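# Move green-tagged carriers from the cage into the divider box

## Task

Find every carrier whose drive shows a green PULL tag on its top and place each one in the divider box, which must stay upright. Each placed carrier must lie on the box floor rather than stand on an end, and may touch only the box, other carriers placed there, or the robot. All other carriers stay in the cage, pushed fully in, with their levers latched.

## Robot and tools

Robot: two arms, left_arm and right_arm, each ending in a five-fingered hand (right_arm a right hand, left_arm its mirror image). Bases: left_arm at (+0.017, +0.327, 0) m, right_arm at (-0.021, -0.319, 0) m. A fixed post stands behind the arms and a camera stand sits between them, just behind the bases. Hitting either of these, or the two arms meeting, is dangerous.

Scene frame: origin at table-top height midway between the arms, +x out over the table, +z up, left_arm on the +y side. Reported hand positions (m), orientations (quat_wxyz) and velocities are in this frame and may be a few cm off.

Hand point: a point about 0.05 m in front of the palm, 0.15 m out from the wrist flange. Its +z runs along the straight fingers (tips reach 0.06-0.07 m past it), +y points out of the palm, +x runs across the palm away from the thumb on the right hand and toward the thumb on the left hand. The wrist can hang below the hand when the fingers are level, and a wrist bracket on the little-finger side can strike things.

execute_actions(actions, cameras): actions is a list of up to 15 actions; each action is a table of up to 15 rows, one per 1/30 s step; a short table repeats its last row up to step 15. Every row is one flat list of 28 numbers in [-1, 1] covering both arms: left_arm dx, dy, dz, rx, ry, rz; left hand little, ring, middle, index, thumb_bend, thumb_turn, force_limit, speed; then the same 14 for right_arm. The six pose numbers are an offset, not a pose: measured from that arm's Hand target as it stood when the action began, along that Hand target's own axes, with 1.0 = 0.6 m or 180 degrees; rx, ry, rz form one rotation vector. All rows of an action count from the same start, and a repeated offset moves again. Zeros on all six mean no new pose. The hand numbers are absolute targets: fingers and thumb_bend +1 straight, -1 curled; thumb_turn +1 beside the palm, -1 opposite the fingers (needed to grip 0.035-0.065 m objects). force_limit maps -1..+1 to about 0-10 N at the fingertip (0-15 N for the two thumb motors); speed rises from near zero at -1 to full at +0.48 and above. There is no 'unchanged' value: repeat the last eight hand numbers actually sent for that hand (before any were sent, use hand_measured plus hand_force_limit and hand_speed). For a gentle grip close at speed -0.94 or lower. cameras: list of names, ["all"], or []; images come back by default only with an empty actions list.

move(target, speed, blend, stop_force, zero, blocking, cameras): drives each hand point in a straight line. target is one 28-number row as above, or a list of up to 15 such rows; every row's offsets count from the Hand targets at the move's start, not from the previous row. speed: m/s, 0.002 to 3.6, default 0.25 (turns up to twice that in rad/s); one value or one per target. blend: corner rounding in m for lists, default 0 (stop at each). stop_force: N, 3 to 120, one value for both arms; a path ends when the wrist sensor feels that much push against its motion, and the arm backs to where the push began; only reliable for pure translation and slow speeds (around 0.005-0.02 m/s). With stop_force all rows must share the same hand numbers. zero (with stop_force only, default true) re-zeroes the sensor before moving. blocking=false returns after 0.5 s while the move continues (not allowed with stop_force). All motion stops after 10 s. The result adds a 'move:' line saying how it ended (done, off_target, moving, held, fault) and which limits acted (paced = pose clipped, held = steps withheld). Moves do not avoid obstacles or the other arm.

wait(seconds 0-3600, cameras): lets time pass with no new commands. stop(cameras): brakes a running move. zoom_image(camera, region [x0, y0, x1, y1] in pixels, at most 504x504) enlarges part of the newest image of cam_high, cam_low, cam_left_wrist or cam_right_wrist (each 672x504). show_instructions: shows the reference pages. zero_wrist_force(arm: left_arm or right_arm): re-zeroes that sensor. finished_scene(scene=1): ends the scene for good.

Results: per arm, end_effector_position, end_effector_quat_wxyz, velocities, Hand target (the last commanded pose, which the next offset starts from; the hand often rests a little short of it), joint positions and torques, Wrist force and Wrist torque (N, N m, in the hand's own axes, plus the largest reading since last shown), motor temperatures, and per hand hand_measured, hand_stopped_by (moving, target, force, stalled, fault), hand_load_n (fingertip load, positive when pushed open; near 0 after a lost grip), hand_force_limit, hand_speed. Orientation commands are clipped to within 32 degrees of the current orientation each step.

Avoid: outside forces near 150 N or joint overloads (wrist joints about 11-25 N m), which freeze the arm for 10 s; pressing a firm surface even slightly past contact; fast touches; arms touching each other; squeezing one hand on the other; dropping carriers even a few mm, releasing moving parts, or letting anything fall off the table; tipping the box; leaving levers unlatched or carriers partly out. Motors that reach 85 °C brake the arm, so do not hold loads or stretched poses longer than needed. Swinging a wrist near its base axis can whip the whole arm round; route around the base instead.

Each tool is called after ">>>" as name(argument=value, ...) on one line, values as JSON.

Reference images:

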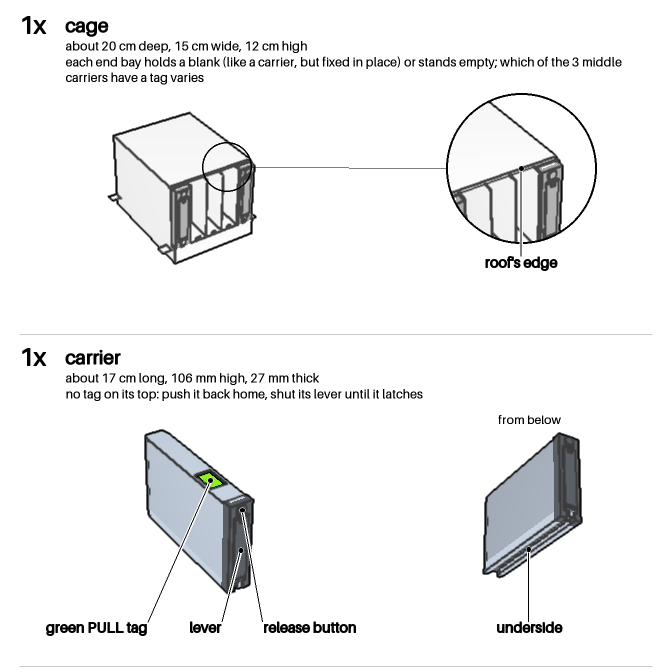

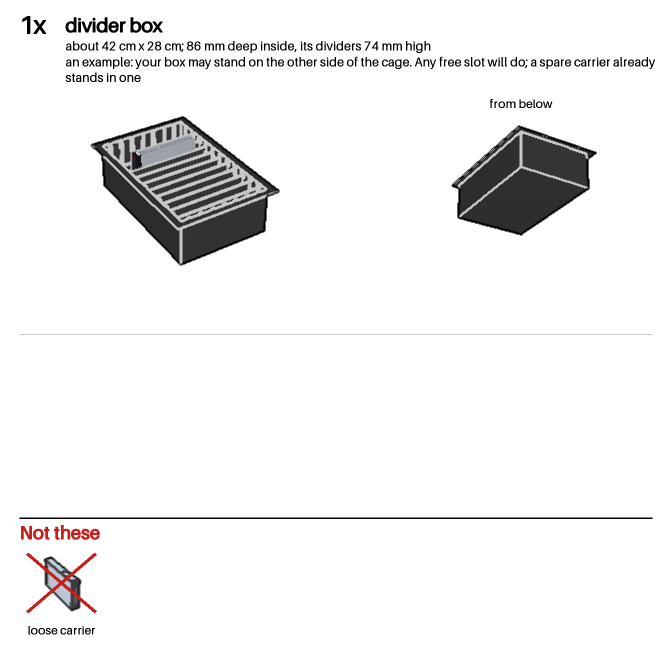

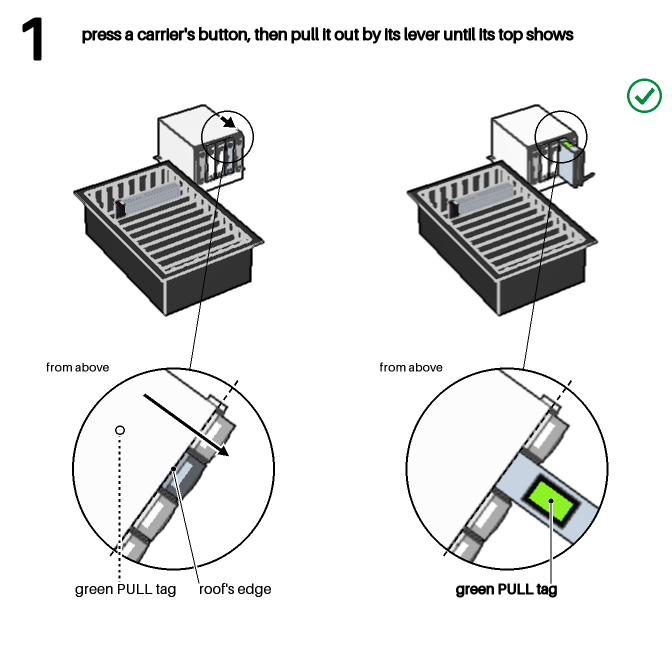

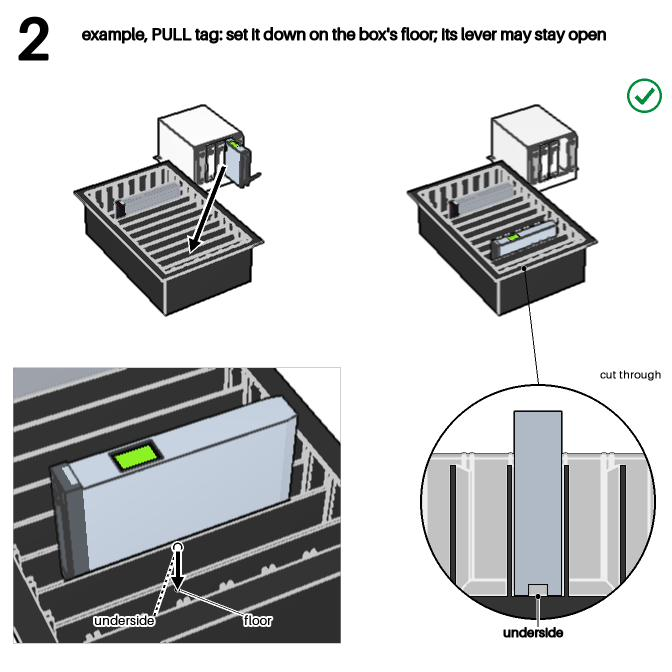

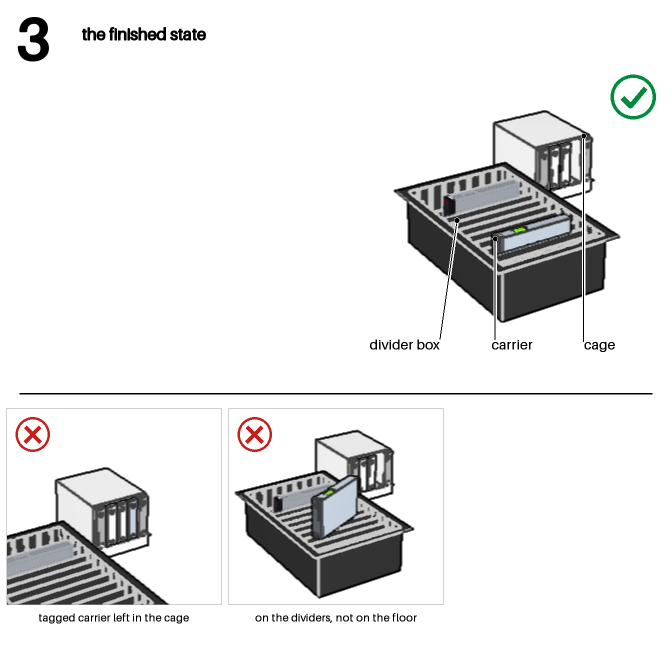

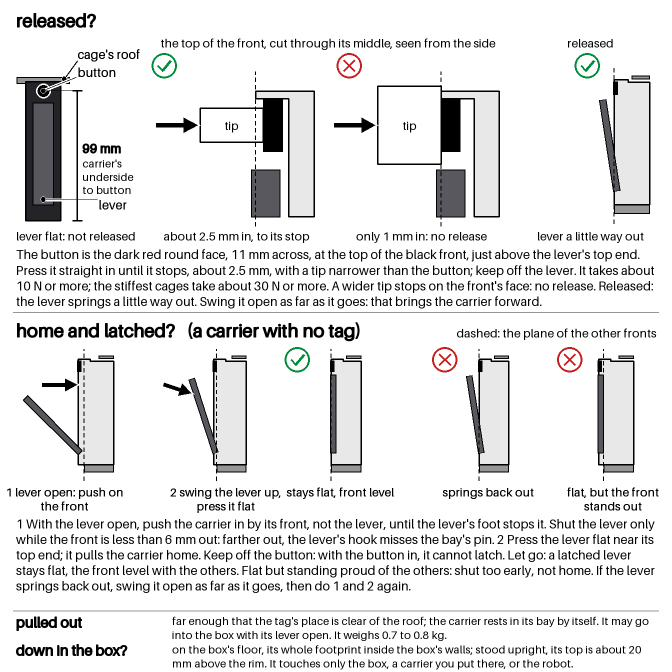

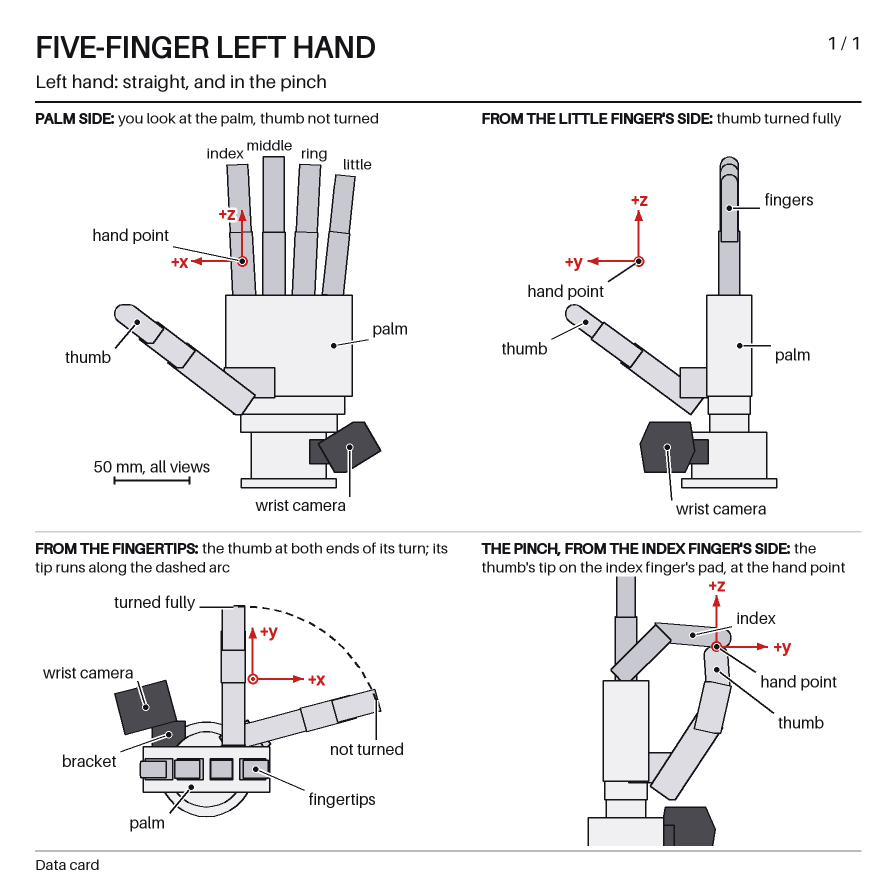

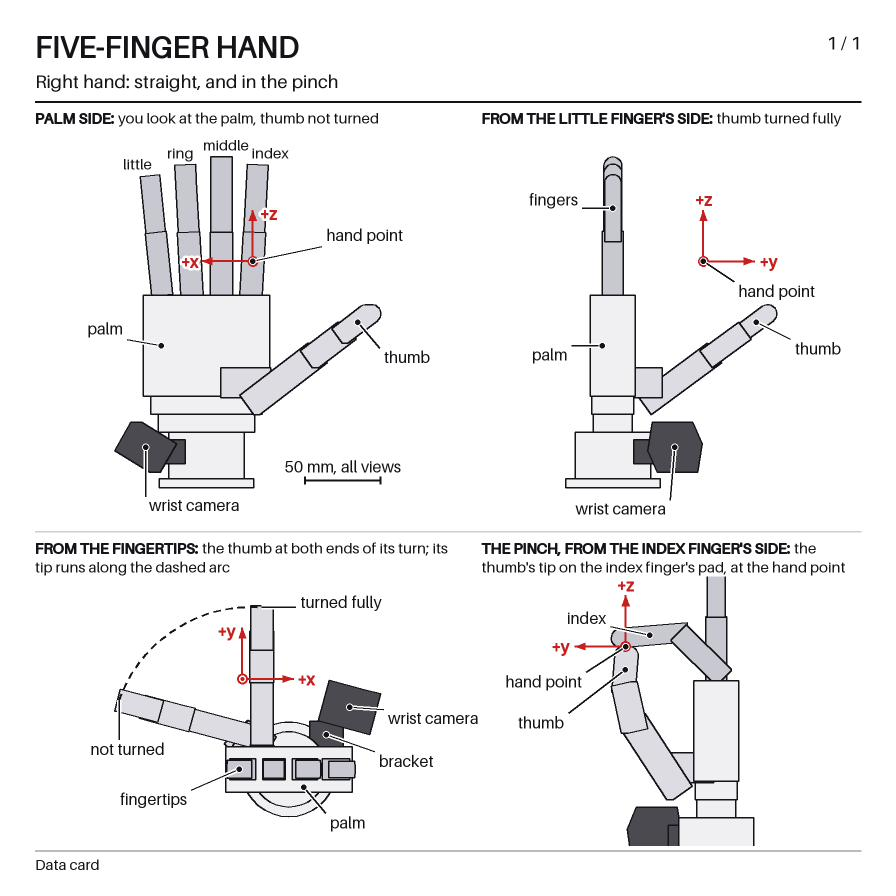

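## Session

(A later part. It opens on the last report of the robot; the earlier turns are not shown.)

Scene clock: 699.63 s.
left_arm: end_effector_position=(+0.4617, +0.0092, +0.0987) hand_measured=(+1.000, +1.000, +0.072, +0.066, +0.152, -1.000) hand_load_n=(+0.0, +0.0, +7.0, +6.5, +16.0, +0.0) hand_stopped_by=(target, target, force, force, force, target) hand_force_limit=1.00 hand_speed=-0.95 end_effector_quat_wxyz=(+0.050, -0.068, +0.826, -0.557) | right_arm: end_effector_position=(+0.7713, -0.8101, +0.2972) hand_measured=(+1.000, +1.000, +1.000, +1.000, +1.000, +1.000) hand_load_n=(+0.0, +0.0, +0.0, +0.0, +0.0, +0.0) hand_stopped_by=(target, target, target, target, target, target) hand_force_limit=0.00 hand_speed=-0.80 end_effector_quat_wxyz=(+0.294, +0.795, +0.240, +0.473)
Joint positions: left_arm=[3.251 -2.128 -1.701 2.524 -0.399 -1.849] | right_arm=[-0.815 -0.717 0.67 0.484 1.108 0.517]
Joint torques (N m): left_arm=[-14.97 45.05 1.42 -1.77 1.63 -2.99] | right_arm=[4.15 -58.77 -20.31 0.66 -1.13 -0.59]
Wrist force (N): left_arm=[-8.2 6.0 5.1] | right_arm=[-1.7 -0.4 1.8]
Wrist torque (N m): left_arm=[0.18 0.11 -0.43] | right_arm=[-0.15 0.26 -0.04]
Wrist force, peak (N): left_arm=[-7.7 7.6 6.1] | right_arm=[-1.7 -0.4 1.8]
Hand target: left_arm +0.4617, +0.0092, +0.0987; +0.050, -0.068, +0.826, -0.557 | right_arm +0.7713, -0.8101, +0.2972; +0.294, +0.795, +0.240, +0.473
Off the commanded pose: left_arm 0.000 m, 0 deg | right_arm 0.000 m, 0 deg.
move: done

>>> move(target=[[0,0,0,0,0,0,1,1,0.28,0.28,0.5,-1,0.3,-0.6, 0,0,0,0,0,0,1,1,1,1,1,1,0,-0.8],[0,-0.0618,-0.025,0,0,0,1,1,0.28,0.28,0.5,-1,0.3,-0.6, 0,0,0,0,0,0,1,1,1,1,1,1,0,-0.8],[0.0377,-0.0618,-0.0252,0,0,0,0.28,0.28,0.28,0.28,0.5,-1,0.3,-0.2, 0,0,0,0,0,0,1,1,1,1,1,1,0,-0.8],[0.0377,0.0135,0.0055,0,0,0,0.28,0.28,0.28,0.28,0.5,-1,0.3,-0.2, 0,0,0,0,0,0,1,1,1,1,1,1,0,-0.8]], speed=0.08, cameras=["cam_low","cam_high","cam_left_wrist"])

>>> zoom_image(camera="cam_low", region=[480, 210, 640, 390])

Scene clock: 718.67 s.
left_arm: end_effector_position=(+0.4395, +0.0054, +0.0898) hand_measured=(+0.280, +0.280, +0.280, +0.280, +0.500, -1.000) hand_load_n=(+0.0, -0.5, -0.5, +0.0, +0.0, +0.0) hand_stopped_by=(target, target, target, target, target, target) hand_force_limit=0.30 hand_speed=-0.20 end_effector_quat_wxyz=(+0.050, -0.068, +0.826, -0.557) | right_arm: end_effector_position=(+0.7713, -0.8101, +0.2972) hand_measured=(+1.000, +1.000, +1.000, +1.000, +1.000, +1.000) hand_load_n=(+0.0, +0.0, +0.0, +0.0, +0.0, +0.0) hand_stopped_by=(target, target, target, target, target, target) hand_force_limit=0.00 hand_speed=-0.80 end_effector_quat_wxyz=(+0.294, +0.795, +0.240, +0.473)
Joint positions: left_arm=[3.246 -2.1 -1.775 2.583 -0.4 -1.864] | right_arm=[-0.815 -0.717 0.67 0.484 1.108 0.517]
Joint torques (N m): left_arm=[-13.43 27.35 2.85 0.43 0.11 -2.5] | right_arm=[3.87 -59.27 -20.92 0.7 -1.13 -0.45]
Wrist force (N): left_arm=[0.4 0.1 1.1] | right_arm=[-1.8 -0.4 1.6]
Wrist torque (N m): left_arm=[-0.04 -0.11 -0.20] | right_arm=[-0.14 0.27 -0.05]
Wrist force, peak (N): left_arm=[-8.4 6.2 5.5] | right_arm=[-2.1 -0.1 1.9]
Hand target: left_arm +0.4395, +0.0054, +0.0898; +0.050, -0.068, +0.826, -0.557 | right_arm +0.7713, -0.8101, +0.2972; +0.294, +0.795, +0.240, +0.473
Off the commanded pose: left_arm 0.000 m, 0 deg | right_arm 0.000 m, 0 deg.
move: done
cam_left_wrist: T_world_to_cam=[[-0.23613, -0.41868, 0.8769, 0.03234], [-0.89934, 0.43592, -0.03404, 0.39508], [-0.36801, -0.79667, -0.47947, 0.32235]] pos_world=[0.48157, 0.09812, 0.13964]
Images, in order (width x height): cam_high 672x504, cam_low 672x504, cam_left_wrist 672x504.

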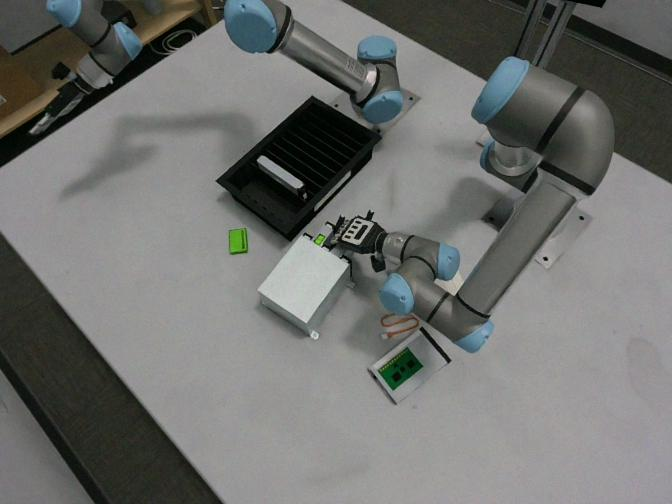

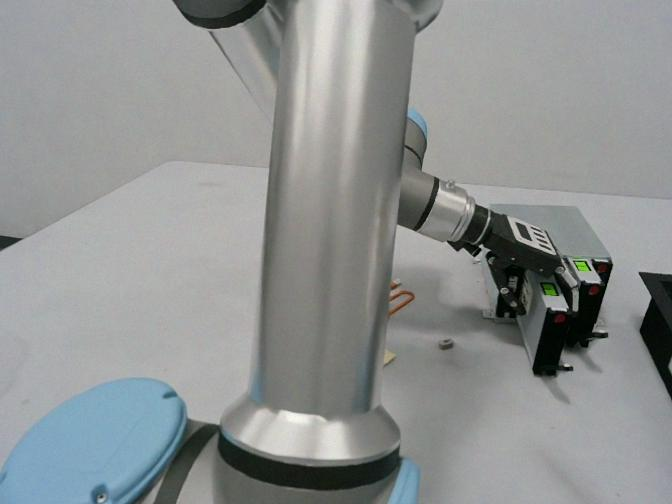

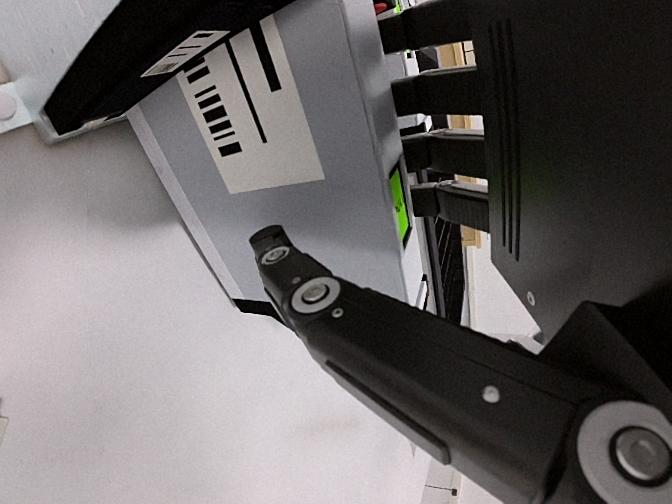

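Scaled by 2.800 from the camera's image (finer frame: 960x720).

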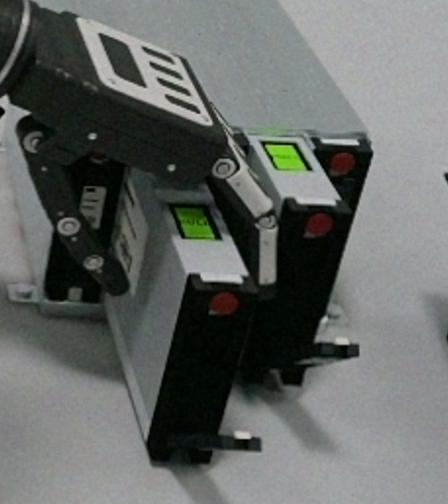

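>>> execute_actions(actions=[], cameras=["cam_high","cam_low","cam_left_wrist"])

Scene clock: 727.50 s.
left_arm: end_effector_position=(+0.4395, +0.0054, +0.0898) hand_measured=(+0.280, +0.280, +0.280, +0.280, +0.500, -1.000) hand_load_n=(+0.0, +0.0, +0.0, +0.0, +0.0, +0.0) hand_stopped_by=(target, target, target, target, target, target) hand_force_limit=0.30 hand_speed=-0.20 end_effector_quat_wxyz=(+0.050, -0.068, +0.826, -0.557) | right_arm: end_effector_position=(+0.7713, -0.8101, +0.2972) hand_measured=(+1.000, +1.000, +1.000, +1.000, +1.000, +1.000) hand_load_n=(+0.0, +0.0, +0.0, +0.0, +0.0, +0.0) hand_stopped_by=(target, target, target, target, target, target) hand_force_limit=0.00 hand_speed=-0.80 end_effector_quat_wxyz=(+0.294, +0.795, +0.240, +0.473)
Joint positions: left_arm=[3.246 -2.1 -1.775 2.584 -0.401 -1.864] | right_arm=[-0.815 -0.717 0.67 0.484 1.108 0.517]
Joint velocities: within noise
Joint torques (N m): left_arm=[-13.27 27.35 2.66 0.13 0.14 -2.51] | right_arm=[3.79 -59.44 -20.43 0.67 -1.17 -0.53]
Motor temperatures (°C): left_arm=[30 39 42 40 47 41] | right_arm=[32 43 36 45 33 46]
Wrist force (N): left_arm=[0.1 0.0 1.1] | right_arm=[-1.8 -0.4 1.7]
Wrist torque (N m): left_arm=[-0.06 -0.06 -0.22] | right_arm=[-0.14 0.26 -0.05]
Wrist force, peak (N): left_arm=[0.1 0.1 1.4] | right_arm=[-2.2 -0.4 1.6]
Hand target: left_arm +0.4395, +0.0054, +0.0898; +0.050, -0.068, +0.826, -0.557 | right_arm +0.7713, -0.8101, +0.2972; +0.294, +0.795, +0.240, +0.473
Off the commanded pose: left_arm 0.000 m, 0 deg | right_arm 0.000 m, 0 deg.
camera_calibration:
cam_left_wrist: T_world_to_cam=[[-0.23616, -0.4187, 0.87688, 0.0323], [-0.89932, 0.43597, -0.03404, 0.39502], [-0.36804, -0.79663, -0.4795, 0.32225]] pos_world=[0.48147, 0.09802, 0.13964]
Images, in order (width x height): cam_high 672x504, cam_low 672x504, cam_left_wrist 672x504.

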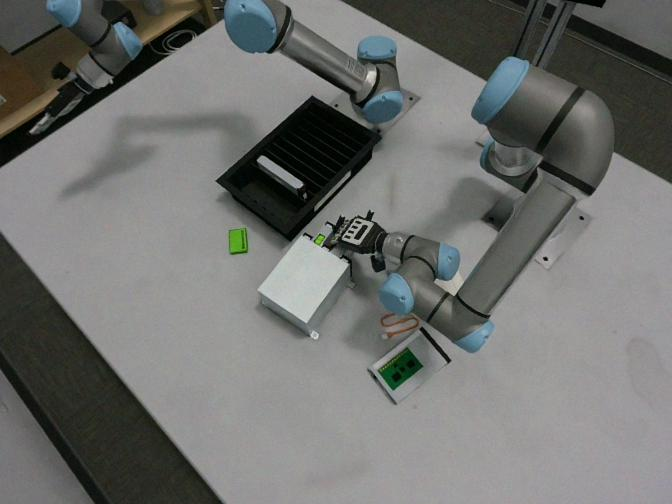

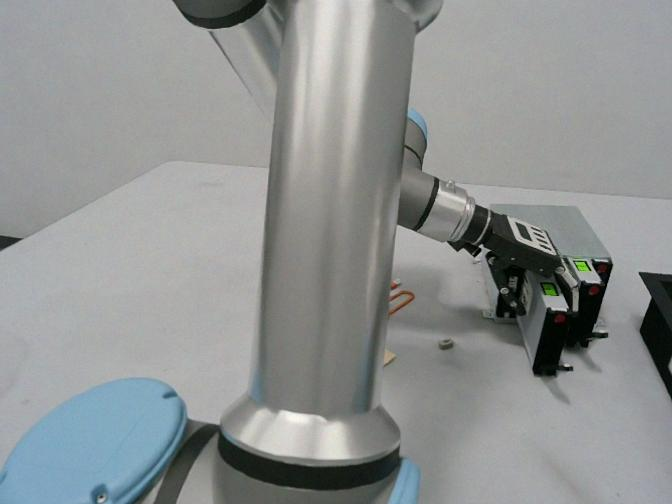

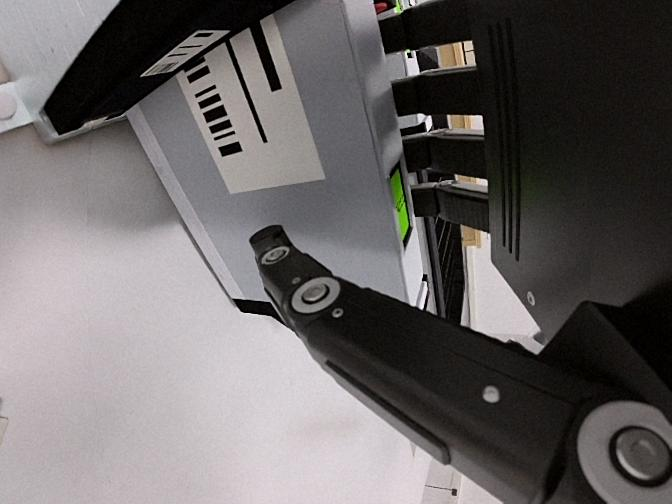

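>>> move(target=[0,0,0,0,0,0,-0.06,-0.06,-0.06,-0.06,-0.06,-1,0.1,-0.93,0,0,0,0,0,0,1,1,1,1,1,1,0,-0.8], cameras=["cam_low"])

>>> wait(seconds=3)

Scene clock: 731.50 s.
left_arm: end_effector_position=(+0.4395, +0.0054, +0.0898) hand_measured=(+0.058, +0.066, +0.072, +0.066, +0.200, -1.000) hand_load_n=(+6.5, +6.0, +6.0, +6.5, +8.0, +0.0) hand_stopped_by=(force, force, force, force, force, target) hand_force_limit=0.10 hand_speed=-0.93 end_effector_quat_wxyz=(+0.050, -0.068, +0.826, -0.557) | right_arm: end_effector_position=(+0.7713, -0.8101, +0.2972) hand_measured=(+1.000, +1.000, +1.000, +1.000, +1.000, +1.000) hand_load_n=(+0.0, +0.0, +0.0, +0.0, +0.0, +0.0) hand_stopped_by=(target, target, target, target, target, target) hand_force_limit=0.00 hand_speed=-0.80 end_effector_quat_wxyz=(+0.294, +0.795, +0.240, +0.473)
Joint positions: left_arm=[3.246 -2.1 -1.775 2.584 -0.401 -1.864] | right_arm=[-0.815 -0.717 0.67 0.484 1.108 0.517]
Joint torques (N m): left_arm=[13.2 29.76 3.34 -6.34 0.19 -2.36] | right_arm=[3.6 -59.42 -20.93 0.66 -1.24 -0.49]
Wrist force (N): left_arm=[-7.3 -2.8 13.1] | right_arm=[-1.9 -0.1 1.7]
Wrist torque (N m): left_arm=[-0.04 0.46 -0.15] | right_arm=[-0.10 0.28 -0.04]
Wrist force, peak (N): left_arm=[-7.5 -5.8 16.3] | right_arm=[-2.2 -0.4 1.8]
Hand target: left_arm +0.4395, +0.0054, +0.0898; +0.050, -0.068, +0.826, -0.557 | right_arm +0.7713, -0.8101, +0.2972; +0.294, +0.795, +0.240, +0.473
Off the commanded pose: left_arm 0.000 m, 0 deg | right_arm 0.000 m, 0 deg.
move: done

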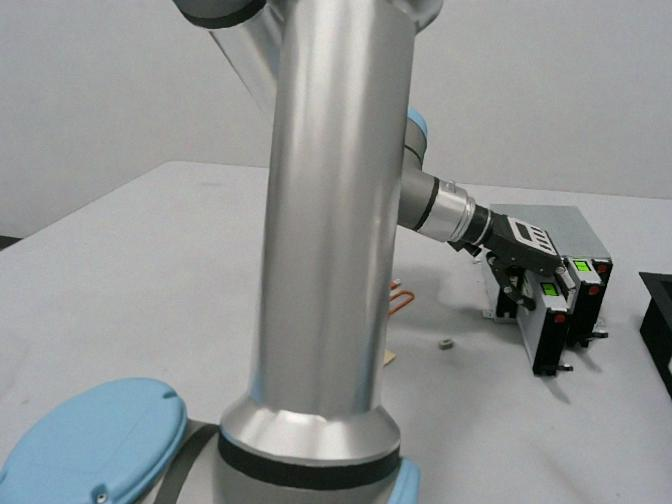

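Scene clock: 734.50 s.
left_arm: end_effector_position=(+0.4395, +0.0054, +0.0898) hand_measured=(+0.058, +0.066, +0.072, +0.066, +0.200, -1.000) hand_load_n=(+6.5, +6.0, +6.0, +6.5, +8.0, +0.5) hand_stopped_by=(force, force, force, force, force, target) hand_force_limit=0.10 hand_speed=-0.93 end_effector_quat_wxyz=(+0.050, -0.068, +0.826, -0.557) | right_arm: end_effector_position=(+0.7713, -0.8101, +0.2972) hand_measured=(+1.000, +1.000, +1.000, +1.000, +1.000, +1.000) hand_load_n=(+0.0, +0.0, +0.0, +0.0, +0.0, +0.0) hand_stopped_by=(target, target, target, target, target, target) hand_force_limit=0.00 hand_speed=-0.80 end_effector_quat_wxyz=(+0.294, +0.795, +0.240, +0.473)
Joint positions: left_arm=[3.246 -2.1 -1.775 2.584 -0.401 -1.864] | right_arm=[-0.815 -0.717 0.67 0.484 1.108 0.517]
Joint torques (N m): left_arm=[13.77 32.03 3.01 -5.93 0.12 -1.92] | right_arm=[3.95 -59.3 -20.48 0.65 -1.26 -0.5]
Wrist force (N): left_arm=[-7.4 -2.8 13.0] | right_arm=[-1.9 -0.4 1.6]
Wrist torque (N m): left_arm=[-0.03 0.48 -0.16] | right_arm=[-0.15 0.29 -0.06]
Wrist force, peak (N): left_arm=[-7.4 -3.1 13.1] | right_arm=[-1.8 -0.5 2.0]
Hand target: left_arm +0.4395, +0.0054, +0.0898; +0.050, -0.068, +0.826, -0.557 | right_arm +0.7713, -0.8101, +0.2972; +0.294, +0.795, +0.240, +0.473
Off the commanded pose: left_arm 0.000 m, 0 deg | right_arm 0.000 m, 0 deg.
wait: 3.00 s; at rest by 0.17 s

>>> move(target=[0,-0.00031,0.00077,0,0,0,-0.06,-0.06,-0.06,-0.06,-0.2,-1,1.0,-0.95,0,0,0,0,0,0,1,1,1,1,1,1,0,-0.8], speed=0.005)

>>> wait(seconds=3)

Scene clock: 737.93 s.
left_arm: end_effector_position=(+0.4396, +0.0049, +0.0898) hand_measured=(+0.058, +0.066, +0.072, +0.066, +0.166, -1.000) hand_load_n=(+5.0, +5.0, +5.5, +5.5, +15.0, +0.5) hand_stopped_by=(force, force, force, force, force, target) hand_force_limit=1.00 hand_speed=-0.95 end_effector_quat_wxyz=(+0.050, -0.068, +0.826, -0.557) | right_arm: end_effector_position=(+0.7713, -0.8101, +0.2972) hand_measured=(+1.000, +1.000, +1.000, +1.000, +1.000, +1.000) hand_load_n=(+0.0, +0.0, +0.0, +0.0, +0.0, +0.0) hand_stopped_by=(target, target, target, target, target, target) hand_force_limit=0.00 hand_speed=-0.80 end_effector_quat_wxyz=(+0.294, +0.795, +0.240, +0.473)
Joint positions: left_arm=[3.244 -2.1 -1.774 2.586 -0.401 -1.867] | right_arm=[-0.815 -0.717 0.67 0.484 1.108 0.517]
Joint torques (N m): left_arm=[-13.48 40.26 19.76 0.09 -0.26 -2.76] | right_arm=[3.7 -59.28 -20.4 0.66 -1.28 -0.53]
Wrist force (N): left_arm=[-1.6 -2.3 0.9] | right_arm=[-1.6 -0.2 1.7]
Wrist torque (N m): left_arm=[0.13 0.08 -0.06] | right_arm=[-0.14 0.23 -0.03]
Wrist force, peak (N): left_arm=[-8.4 -3.3 12.8] | right_arm=[-1.9 -0.3 2.0]
Hand target: left_arm +0.4396, +0.0049, +0.0898; +0.050, -0.068, +0.826, -0.557 | right_arm +0.7713, -0.8101, +0.2972; +0.294, +0.795, +0.240, +0.473
Off the commanded pose: left_arm 0.000 m, 0 deg | right_arm 0.000 m, 0 deg.
move: done

Scene clock: 740.93 s.
left_arm: end_effector_position=(+0.4396, +0.0049, +0.0898) hand_measured=(+0.058, +0.066, +0.072, +0.066, +0.166, -1.000) hand_load_n=(+5.5, +5.0, +5.0, +5.5, +15.0, +0.5) hand_stopped_by=(force, force, force, force, force, target) hand_force_limit=1.00 hand_speed=-0.95 end_effector_quat_wxyz=(+0.050, -0.068, +0.826, -0.557) | right_arm: end_effector_position=(+0.7713, -0.8101, +0.2972) hand_measured=(+1.000, +1.000, +1.000, +1.000, +1.000, +1.000) hand_load_n=(+0.0, -0.5, +0.0, +0.0, +0.0, +0.0) hand_stopped_by=(target, target, target, target, target, target) hand_force_limit=0.00 hand_speed=-0.80 end_effector_quat_wxyz=(+0.294, +0.795, +0.240, +0.473)
Joint positions: left_arm=[3.244 -2.1 -1.774 2.586 -0.401 -1.867] | right_arm=[-0.815 -0.717 0.67 0.484 1.108 0.517]
Joint torques (N m): left_arm=[-13.66 40.53 19.24 -0.08 2.52 -2.82] | right_arm=[3.93 -59.9 -20.51 0.68 -1.23 -0.42]
Wrist force (N): left_arm=[-1.9 -2.6 0.8] | right_arm=[-1.9 -0.3 1.5]
Wrist torque (N m): left_arm=[0.08 0.10 -0.05] | right_arm=[-0.12 0.28 -0.05]
Wrist force, peak (N): left_arm=[-2.1 -2.4 0.9] | right_arm=[-2.0 -0.5 1.8]
Hand target: left_arm +0.4396, +0.0049, +0.0898; +0.050, -0.068, +0.826, -0.557 | right_arm +0.7713, -0.8101, +0.2972; +0.294, +0.795, +0.240, +0.473
Off the commanded pose: left_arm 0.000 m, 0 deg | right_arm 0.000 m, 0 deg.
wait: 3.00 s; at rest by 0.17 s

>>> move(target=[0,-0.00025,-0.0001,0,0,0,-0.06,-0.06,-0.06,-0.06,-0.2,-1,1.0,-0.95,0,0,0,0,0,0,1,1,1,1,1,1,0,-0.8], speed=0.005)

>>> move(target=[0.00083,0,0,0,0,0,-0.06,-0.06,-0.06,-0.06,-0.2,-1,1.0,-0.95,0,0,0,0,0,0,1,1,1,1,1,1,0,-0.8], speed=0.004)

Scene clock: 743.37 s.
left_arm: end_effector_position=(+0.4396, +0.0049, +0.0899) hand_measured=(+0.058, +0.066, +0.072, +0.066, +0.166, -1.000) hand_load_n=(+5.5, +5.0, +5.0, +5.5, +15.0, +0.5) hand_stopped_by=(force, force, force, force, force, target) hand_force_limit=1.00 hand_speed=-0.95 end_effector_quat_wxyz=(+0.050, -0.068, +0.826, -0.557) | right_arm: end_effector_position=(+0.7713, -0.8101, +0.2972) hand_measured=(+1.000, +1.000, +1.000, +1.000, +1.000, +1.000) hand_load_n=(+0.0, +0.0, +0.0, +0.0, +0.0, +0.0) hand_stopped_by=(target, target, target, target, target, target) hand_force_limit=0.00 hand_speed=-0.80 end_effector_quat_wxyz=(+0.294, +0.795, +0.240, +0.473)
Joint positions: left_arm=[3.244 -2.1 -1.774 2.585 -0.401 -1.867] | right_arm=[-0.815 -0.717 0.67 0.484 1.108 0.517]
Joint torques (N m): left_arm=[-11.97 43.1 20.5 -5.37 2.46 -2.47] | right_arm=[3.67 -59.54 -20.57 0.68 -1.22 -0.5]
Wrist force (N): left_arm=[-1.7 4.1 4.7] | right_arm=[-1.9 -0.7 1.9]
Wrist torque (N m): left_arm=[0.22 0.27 -0.25] | right_arm=[-0.19 0.27 -0.06]
Wrist force, peak (N): left_arm=[-1.7 4.1 4.7] | right_arm=[-2.1 -0.5 1.8]
Hand target: left_arm +0.4396, +0.0049, +0.0899; +0.050, -0.068, +0.826, -0.557 | right_arm +0.7713, -0.8101, +0.2972; +0.294, +0.795, +0.240, +0.473
Off the commanded pose: left_arm 0.000 m, 0 deg | right_arm 0.000 m, 0 deg.
move: done

Scene clock: 743.87 s.
left_arm: end_effector_position=(+0.4391, +0.0048, +0.0900) hand_measured=(+0.058, +0.066, +0.072, +0.066, +0.166, -1.000) hand_load_n=(+5.5, +5.5, +5.5, +6.0, +15.0, +0.0) hand_stopped_by=(force, force, force, force, force, target) hand_force_limit=1.00 hand_speed=-0.95 end_effector_quat_wxyz=(+0.050, -0.068, +0.826, -0.557) | right_arm: end_effector_position=(+0.7713, -0.8101, +0.2972) hand_measured=(+1.000, +1.000, +1.000, +1.000, +1.000, +1.000) hand_load_n=(+0.0, +0.0, +0.0, +0.0, +0.0, +0.0) hand_stopped_by=(target, target, target, target, target, target) hand_force_limit=0.00 hand_speed=-0.80 end_effector_quat_wxyz=(+0.294, +0.795, +0.240, +0.473)
Joint positions: left_arm=[3.244 -2.099 -1.776 2.586 -0.401 -1.867] | right_arm=[-0.815 -0.717 0.67 0.484 1.108 0.517]
Joint torques (N m): left_arm=[-15.87 41.48 -1.26 -2.11 1.24 -3.24] | right_arm=[4.28 -59.68 -20.21 0.58 -1.22 -0.41]
Wrist force (N): left_arm=[-11.5 0.5 5.7] | right_arm=[-1.6 -0.6 1.7]
Wrist torque (N m): left_arm=[-0.06 0.35 -0.20] | right_arm=[-0.19 0.24 -0.04]
Wrist force, peak (N): left_arm=[-10.6 3.0 6.6] | right_arm=[-2.1 -0.4 1.6]
Hand target: left_arm +0.4391, +0.0048, +0.0899; +0.050, -0.068, +0.826, -0.557 | right_arm +0.7713, -0.8101, +0.2972; +0.294, +0.795, +0.240, +0.473
Off the commanded pose: left_arm 0.000 m, 0 deg | right_arm 0.000 m, 0 deg.
move: done

>>> move(target=[0.0016,-0.0001,0,0,0,0,-0.06,-0.06,-0.06,-0.06,-0.2,-1,1.0,-0.95,0,0,0,0,0,0,1,1,1,1,1,1,0,-0.8], speed=0.004)

>>> move(target=[0.0016,-0.0001,0,0,0,0,-0.06,-0.06,-0.06,-0.06,-0.2,-1,1.0,-0.95,0,0,0,0,0,0,1,1,1,1,1,1,0,-0.8], speed=0.004, cameras=["cam_low"])

>>> zoom_image(camera="cam_low", region=[470, 240, 630, 390])

Scene clock: 745.80 s.
left_arm: end_effector_position=(+0.4382, +0.0047, +0.0900) hand_measured=(+0.058, +0.066, +0.072, +0.066, +0.166, -1.000) hand_load_n=(+5.5, +5.0, +5.0, +5.5, +15.5, +0.0) hand_stopped_by=(force, force, force, force, force, target) hand_force_limit=1.00 hand_speed=-0.95 end_effector_quat_wxyz=(+0.050, -0.068, +0.826, -0.557) | right_arm: end_effector_position=(+0.7713, -0.8101, +0.2972) hand_measured=(+1.000, +1.000, +1.000, +1.000, +1.000, +1.000) hand_load_n=(+0.0, +0.0, +0.0, +0.0, +0.0, +0.0) hand_stopped_by=(target, target, target, target, target, target) hand_force_limit=0.00 hand_speed=-0.80 end_effector_quat_wxyz=(+0.294, +0.795, +0.240, +0.473)
Joint positions: left_arm=[3.244 -2.097 -1.779 2.588 -0.401 -1.868] | right_arm=[-0.815 -0.717 0.67 0.484 1.108 0.517]
Joint torques (N m): left_arm=[-15.28 42.57 -0.85 -2.08 0.89 -3.28] | right_arm=[4.33 -60 -20.47 0.63 -1.3 -0.45]
Wrist force (N): left_arm=[-10.9 2.3 6.7] | right_arm=[-1.6 -0.3 1.7]
Wrist torque (N m): left_arm=[0.08 0.32 -0.27] | right_arm=[-0.13 0.24 -0.03]
Wrist force, peak (N): left_arm=[-12.3 0.4 5.5] | right_arm=[-2.0 -0.5 1.9]
Hand target: left_arm +0.4382, +0.0046, +0.0900; +0.050, -0.068, +0.826, -0.557 | right_arm +0.7713, -0.8101, +0.2972; +0.294, +0.795, +0.240, +0.473
Off the commanded pose: left_arm 0.000 m, 0 deg | right_arm 0.000 m, 0 deg.
move: done

Scene clock: 746.30 s.
left_arm: end_effector_position=(+0.4373, +0.0045, +0.0900) hand_measured=(+0.058, +0.066, +0.072, +0.066, +0.166, -1.000) hand_load_n=(+5.0, +5.0, +5.0, +5.5, +15.5, -2.5) hand_stopped_by=(force, force, force, force, force, target) hand_force_limit=1.00 hand_speed=-0.95 end_effector_quat_wxyz=(+0.050, -0.068, +0.826, -0.557) | right_arm: end_effector_position=(+0.7713, -0.8101, +0.2972) hand_measured=(+1.000, +1.000, +1.000, +1.000, +1.000, +1.000) hand_load_n=(+0.0, +0.0, +0.0, +0.0, +0.0, -0.5) hand_stopped_by=(target, target, target, target, target, target) hand_force_limit=0.00 hand_speed=-0.80 end_effector_quat_wxyz=(+0.294, +0.795, +0.240, +0.473)
Joint positions: left_arm=[3.244 -2.095 -1.781 2.589 -0.401 -1.869] | right_arm=[-0.815 -0.717 0.67 0.484 1.108 0.517]
Joint torques (N m): left_arm=[-16.71 42.1 -1.59 -2.67 1.16 -3.43] | right_arm=[3.83 -59.72 -19.82 0.66 -1.19 -0.49]
Wrist force (N): left_arm=[-14.8 2.5 7.2] | right_arm=[-1.8 -0.4 1.7]
Wrist torque (N m): left_arm=[0.07 0.41 -0.24] | right_arm=[-0.15 0.27 -0.05]
Wrist force, peak (N): left_arm=[-14.7 2.7 7.3] | right_arm=[-2.0 -0.4 1.7]
Hand target: left_arm +0.4372, +0.0045, +0.0900; +0.050, -0.068, +0.826, -0.557 | right_arm +0.7713, -0.8101, +0.2972; +0.294, +0.795, +0.240, +0.473
Off the commanded pose: left_arm 0.000 m, 0 deg | right_arm 0.000 m, 0 deg.
move: done

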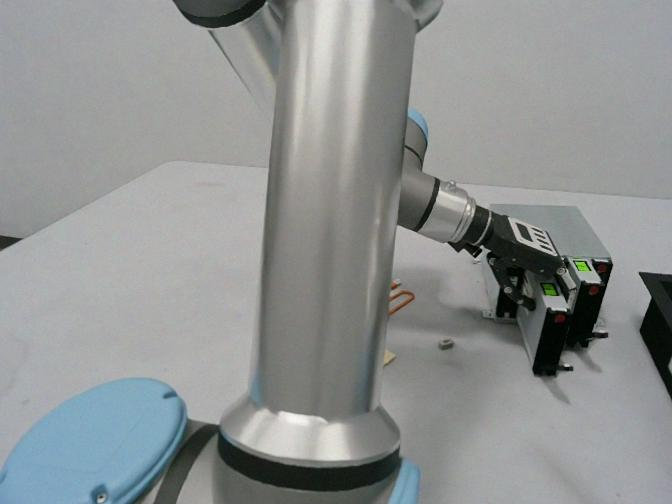

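Scaled by 3.150 from the camera's image (finer frame: 960x720).

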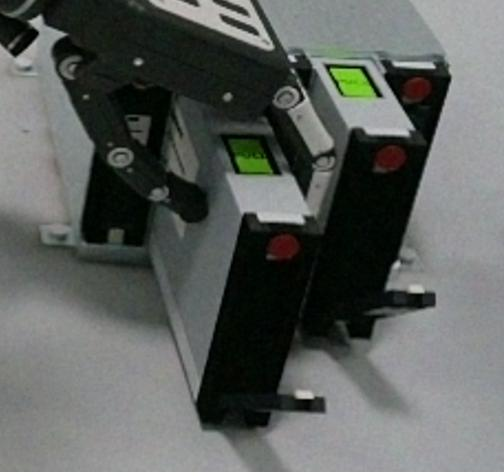

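>>> move(target=[-0.0007,-0.0004,0.0002,0,0,0,-0.06,-0.06,-0.06,-0.06,-0.2,-1,1.0,-0.95,0,0,0,0,0,0,1,1,1,1,1,1,0,-0.8], speed=0.005)

Scene clock: 751.40 s.
left_arm: end_effector_position=(+0.4376, +0.0043, +0.0902) hand_measured=(+0.058, +0.066, +0.072, +0.066, +0.166, -1.000) hand_load_n=(+5.0, +4.5, +4.5, +5.0, +16.5, -2.5) hand_stopped_by=(force, force, force, force, force, target) hand_force_limit=1.00 hand_speed=-0.95 end_effector_quat_wxyz=(+0.050, -0.068, +0.826, -0.557) | right_arm: end_effector_position=(+0.7713, -0.8101, +0.2972) hand_measured=(+1.000, +1.000, +1.000, +1.000, +1.000, +1.000) hand_load_n=(+0.5, +0.0, +0.0, +0.0, +0.0, +0.0) hand_stopped_by=(target, target, target, target, target, target) hand_force_limit=0.00 hand_speed=-0.80 end_effector_quat_wxyz=(+0.294, +0.795, +0.240, +0.473)
Joint positions: left_arm=[3.243 -2.096 -1.78 2.589 -0.401 -1.87] | right_arm=[-0.815 -0.717 0.67 0.484 1.108 0.517]
Joint torques (N m): left_arm=[-12.76 30.08 22.54 -5.52 1.79 -2.7] | right_arm=[3.8 -59.99 -20.31 0.71 -1.22 -0.36]
Wrist force (N): left_arm=[-0.6 9.5 5.4] | right_arm=[-1.8 -0.4 1.9]
Wrist torque (N m): left_arm=[0.29 0.24 -0.36] | right_arm=[-0.16 0.26 -0.05]
Wrist force, peak (N): left_arm=[-15.9 2.4 6.9] | right_arm=[-2.1 -0.2 2.1]
Hand target: left_arm +0.4377, +0.0043, +0.0902; +0.050, -0.068, +0.826, -0.557 | right_arm +0.7713, -0.8101, +0.2972; +0.294, +0.795, +0.240, +0.473
Off the commanded pose: left_arm 0.000 m, 0 deg | right_arm 0.000 m, 0 deg.
move: done

>>> move(target=[0.001,0,0,0,0,0,-0.06,-0.06,-0.06,-0.06,-0.2,-1,1.0,-0.95,0,0,0,0,0,0,1,1,1,1,1,1,0,-0.8], speed=0.005)

>>> move(target=[0.001,0,0,0,0,0,-0.06,-0.06,-0.06,-0.06,-0.2,-1,1.0,-0.95,0,0,0,0,0,0,1,1,1,1,1,1,0,-0.8], speed=0.005)

>>> move(target=[0.001,0,0,0,0,0,-0.06,-0.06,-0.06,-0.06,-0.2,-1,1.0,-0.95,0,0,0,0,0,0,1,1,1,1,1,1,0,-0.8], speed=0.005, cameras=["cam_low"])

>>> zoom_image(camera="cam_low", region=[470, 240, 630, 390])

Scene clock: 754.33 s.
left_arm: end_effector_position=(+0.4371, +0.0043, +0.0902) hand_measured=(+0.058, +0.066, +0.072, +0.066, +0.166, -1.000) hand_load_n=(+5.0, +4.5, +4.5, +5.0, +16.5, -2.5) hand_stopped_by=(force, force, force, force, force, target) hand_force_limit=1.00 hand_speed=-0.95 end_effector_quat_wxyz=(+0.050, -0.068, +0.826, -0.557) | right_arm: end_effector_position=(+0.7713, -0.8101, +0.2972) hand_measured=(+1.000, +1.000, +1.000, +1.000, +1.000, +1.000) hand_load_n=(+0.0, +0.0, +0.0, +0.0, +0.0, +0.0) hand_stopped_by=(target, target, target, target, target, target) hand_force_limit=0.00 hand_speed=-0.80 end_effector_quat_wxyz=(+0.294, +0.795, +0.240, +0.473)
Joint positions: left_arm=[3.243 -2.095 -1.782 2.59 -0.401 -1.87] | right_arm=[-0.815 -0.717 0.67 0.484 1.108 0.517]
Joint torques (N m): left_arm=[-14 42.12 -2.8 -3.12 2.26 -3.57] | right_arm=[4.03 -59.96 -20.48 0.54 -1.33 -0.45]
Wrist force (N): left_arm=[-15.4 4.0 5.6] | right_arm=[-1.7 -0.1 1.5]
Wrist torque (N m): left_arm=[0.02 0.42 -0.28] | right_arm=[-0.09 0.26 -0.03]
Wrist force, peak (N): left_arm=[-15.4 4.0 5.6] | right_arm=[-2.1 -0.4 1.8]
Hand target: left_arm +0.4371, +0.0042, +0.0902; +0.050, -0.068, +0.826, -0.557 | right_arm +0.7713, -0.8101, +0.2972; +0.294, +0.795, +0.240, +0.473
Off the commanded pose: left_arm 0.000 m, 0 deg | right_arm 0.000 m, 0 deg.
move: done

Scene clock: 754.83 s.
left_arm: end_effector_position=(+0.4365, +0.0041, +0.0902) hand_measured=(+0.058, +0.066, +0.072, +0.066, +0.166, -1.000) hand_load_n=(+5.0, +4.5, +4.5, +5.0, +16.5, -2.5) hand_stopped_by=(force, force, force, force, force, target) hand_force_limit=1.00 hand_speed=-0.95 end_effector_quat_wxyz=(+0.050, -0.068, +0.826, -0.557) | right_arm: end_effector_position=(+0.7713, -0.8101, +0.2972) hand_measured=(+1.000, +1.000, +1.000, +1.000, +1.000, +1.000) hand_load_n=(+0.0, +0.0, +0.0, +0.0, +0.0, +0.0) hand_stopped_by=(target, target, target, target, target, target) hand_force_limit=0.00 hand_speed=-0.80 end_effector_quat_wxyz=(+0.294, +0.795, +0.240, +0.473)
Joint positions: left_arm=[3.243 -2.094 -1.783 2.591 -0.401 -1.871] | right_arm=[-0.815 -0.717 0.67 0.484 1.108 0.517]
Joint torques (N m): left_arm=[-19.32 40.66 -4.26 -3 1.54 -3.59] | right_arm=[3.62 -59.88 -19.76 0.61 -1.18 -0.41]
Wrist force (N): left_arm=[-17.4 1.4 2.8] | right_arm=[-1.6 -0.3 1.9]
Wrist torque (N m): left_arm=[-0.02 0.35 -0.18] | right_arm=[-0.15 0.23 -0.03]
Wrist force, peak (N): left_arm=[-17.4 1.4 2.8] | right_arm=[-1.9 -0.4 1.9]
Hand target: left_arm +0.4365, +0.0041, +0.0902; +0.050, -0.068, +0.826, -0.557 | right_arm +0.7713, -0.8101, +0.2972; +0.294, +0.795, +0.240, +0.473
Off the commanded pose: left_arm 0.000 m, 0 deg | right_arm 0.000 m, 0 deg.
move: done

Scene clock: 755.33 s.
left_arm: end_effector_position=(+0.4359, +0.0040, +0.0902) hand_measured=(+0.058, +0.066, +0.072, +0.066, +0.166, -1.000) hand_load_n=(+5.0, +4.5, +4.5, +5.0, +16.0, -3.0) hand_stopped_by=(force, force, force, force, force, target) hand_force_limit=1.00 hand_speed=-0.95 end_effector_quat_wxyz=(+0.050, -0.068, +0.826, -0.557) | right_arm: end_effector_position=(+0.7713, -0.8101, +0.2972) hand_measured=(+1.000, +1.000, +1.000, +1.000, +1.000, +1.000) hand_load_n=(+0.0, +0.0, +0.0, +0.0, +0.0, +0.0) hand_stopped_by=(target, target, target, target, target, target) hand_force_limit=0.00 hand_speed=-0.80 end_effector_quat_wxyz=(+0.294, +0.795, +0.240, +0.473)
Joint positions: left_arm=[3.243 -2.093 -1.785 2.592 -0.401 -1.871] | right_arm=[-0.815 -0.717 0.67 0.484 1.108 0.517]
Joint torques (N m): left_arm=[-19.74 39.8 -4.08 -3.07 1.43 -3.64] | right_arm=[3.68 -60.06 -20.17 0.65 -1.29 -0.35]
Wrist force (N): left_arm=[-18.4 0.8 1.6] | right_arm=[-1.7 -0.3 1.5]
Wrist torque (N m): left_arm=[-0.01 0.36 -0.16] | right_arm=[-0.12 0.25 -0.04]
Wrist force, peak (N): left_arm=[-18.4 0.8 1.6] | right_arm=[-1.9 -0.1 1.8]
Hand target: left_arm +0.4359, +0.0040, +0.0902; +0.050, -0.068, +0.826, -0.557 | right_arm +0.7713, -0.8101, +0.2972; +0.294, +0.795, +0.240, +0.473
Off the commanded pose: left_arm 0.000 m, 0 deg | right_arm 0.000 m, 0 deg.
move: done

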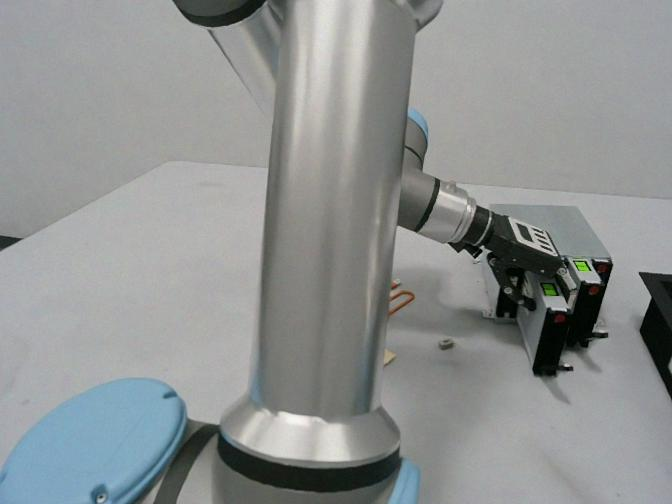

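Scaled by 3.150 from the camera's image (finer frame: 960x720).

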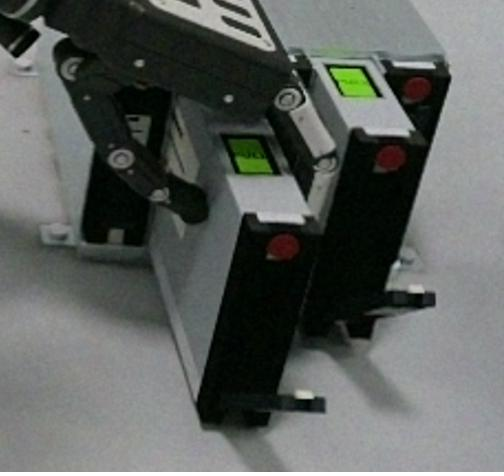

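>>> move(target=[-0.0013,0,0,0,0,0,0.28,0.28,-0.06,-0.06,-0.2,-1,0.5,-0.9,0,0,0,0,0,0,1,1,1,1,1,1,0,-0.8], speed=0.005)

>>> move(target=[0,0,0,0,0,0,0.28,0.28,-0.1,-0.1,-0.2,-1,0.5,-0.94,0,0,0,0,0,0,1,1,1,1,1,1,0,-0.8], speed=0.005)

>>> wait(seconds=2)

Scene clock: 775.60 s.
left_arm: end_effector_position=(+0.4366, +0.0042, +0.0902) hand_measured=(+0.280, +0.280, +0.072, +0.066, +0.166, -1.000) hand_load_n=(+0.0, +0.0, +4.5, +5.0, +16.5, -2.5) hand_stopped_by=(target, target, force, force, force, target) hand_force_limit=0.50 hand_speed=-0.90 end_effector_quat_wxyz=(+0.050, -0.068, +0.826, -0.557) | right_arm: end_effector_position=(+0.7713, -0.8101, +0.2972) hand_measured=(+1.000, +1.000, +1.000, +1.000, +1.000, +1.000) hand_load_n=(+0.0, +0.0, +0.0, +0.0, +0.0, +0.0) hand_stopped_by=(target, target, target, target, target, target) hand_force_limit=0.00 hand_speed=-0.80 end_effector_quat_wxyz=(+0.294, +0.795, +0.240, +0.473)
Joint positions: left_arm=[3.243 -2.094 -1.783 2.591 -0.401 -1.871] | right_arm=[-0.815 -0.717 0.67 0.484 1.108 0.517]
Joint torques (N m): left_arm=[10.78 27.16 21.19 -3.9 4.13 2.52] | right_arm=[3.62 -60.67 -20.22 0.61 -1.25 -0.37]
Wrist force (N): left_arm=[0.9 5.0 -6.1] | right_arm=[-1.8 -0.6 1.9]
Wrist torque (N m): left_arm=[0.28 -0.14 -0.35] | right_arm=[-0.20 0.25 -0.05]
Wrist force, peak (N): left_arm=[-18.8 0.3 1.6] | right_arm=[-2.0 -0.6 1.9]
Hand target: left_arm +0.4367, +0.0042, +0.0902; +0.050, -0.068, +0.826, -0.557 | right_arm +0.7713, -0.8101, +0.2972; +0.294, +0.795, +0.240, +0.473
Off the commanded pose: left_arm 0.000 m, 0 deg | right_arm 0.000 m, 0 deg.
move: done

Scene clock: 776.10 s.
left_arm: end_effector_position=(+0.4366, +0.0042, +0.0902) hand_measured=(+0.280, +0.280, +0.056, +0.050, +0.166, -1.000) hand_load_n=(+0.0, +0.0, +8.0, +8.0, +16.0, -2.5) hand_stopped_by=(target, target, force, force, force, target) hand_force_limit=0.50 hand_speed=-0.94 end_effector_quat_wxyz=(+0.050, -0.068, +0.826, -0.557) | right_arm: end_effector_position=(+0.7713, -0.8101, +0.2972) hand_measured=(+1.000, +1.000, +1.000, +1.000, +1.000, +1.000) hand_load_n=(+0.0, +0.0, +0.0, +0.0, +0.0, +0.0) hand_stopped_by=(target, target, target, target, target, target) hand_force_limit=0.00 hand_speed=-0.80 end_effector_quat_wxyz=(+0.294, +0.795, +0.240, +0.473)
Joint positions: left_arm=[3.243 -2.094 -1.783 2.591 -0.401 -1.871] | right_arm=[-0.815 -0.717 0.67 0.484 1.108 0.517]
Joint torques (N m): left_arm=[10.42 27.27 21.94 -3.4 3.14 2.65] | right_arm=[3.75 -59.92 -20.48 0.57 -1.25 -0.29]
Wrist force (N): left_arm=[0.7 3.2 -2.0] | right_arm=[-1.7 -0.4 1.7]
Wrist torque (N m): left_arm=[0.07 -0.04 -0.33] | right_arm=[-0.15 0.25 -0.04]
Wrist force, peak (N): left_arm=[1.0 5.1 -6.3] | right_arm=[-2.1 -0.3 1.9]
Hand target: left_arm +0.4367, +0.0042, +0.0902; +0.050, -0.068, +0.826, -0.557 | right_arm +0.7713, -0.8101, +0.2972; +0.294, +0.795, +0.240, +0.473
Off the commanded pose: left_arm 0.000 m, 0 deg | right_arm 0.000 m, 0 deg.
move: done

Scene clock: 778.10 s.
left_arm: end_effector_position=(+0.4366, +0.0042, +0.0902) hand_measured=(+0.280, +0.280, +0.056, +0.050, +0.166, -1.000) hand_load_n=(+0.0, +0.0, +8.0, +8.0, +16.5, -2.5) hand_stopped_by=(target, target, force, force, force, target) hand_force_limit=0.50 hand_speed=-0.94 end_effector_quat_wxyz=(+0.050, -0.068, +0.826, -0.557) | right_arm: end_effector_position=(+0.7713, -0.8101, +0.2972) hand_measured=(+1.000, +1.000, +1.000, +1.000, +1.000, +1.000) hand_load_n=(+0.0, +0.0, +0.0, +0.0, +0.0, +0.0) hand_stopped_by=(target, target, target, target, target, target) hand_force_limit=0.00 hand_speed=-0.80 end_effector_quat_wxyz=(+0.294, +0.795, +0.240, +0.473)
Joint positions: left_arm=[3.243 -2.094 -1.783 2.591 -0.401 -1.871] | right_arm=[-0.815 -0.717 0.67 0.484 1.108 0.517]
Joint torques (N m): left_arm=[10.93 32.04 21.85 -1.92 0.91 2.59] | right_arm=[4.23 -60.15 -20.07 0.68 -1.31 -0.37]
Wrist force (N): left_arm=[0.6 3.4 -2.3] | right_arm=[-1.9 -0.2 1.7]
Wrist torque (N m): left_arm=[0.11 -0.03 -0.34] | right_arm=[-0.13 0.27 -0.04]
Wrist force, peak (N): left_arm=[0.9 3.8 -2.1] | right_arm=[-2.2 -0.4 2.0]
Hand target: left_arm +0.4367, +0.0042, +0.0902; +0.050, -0.068, +0.826, -0.557 | right_arm +0.7713, -0.8101, +0.2972; +0.294, +0.795, +0.240, +0.473
Off the commanded pose: left_arm 0.000 m, 0 deg | right_arm 0.000 m, 0 deg.
wait: 2.00 s; at rest by 0.17 s


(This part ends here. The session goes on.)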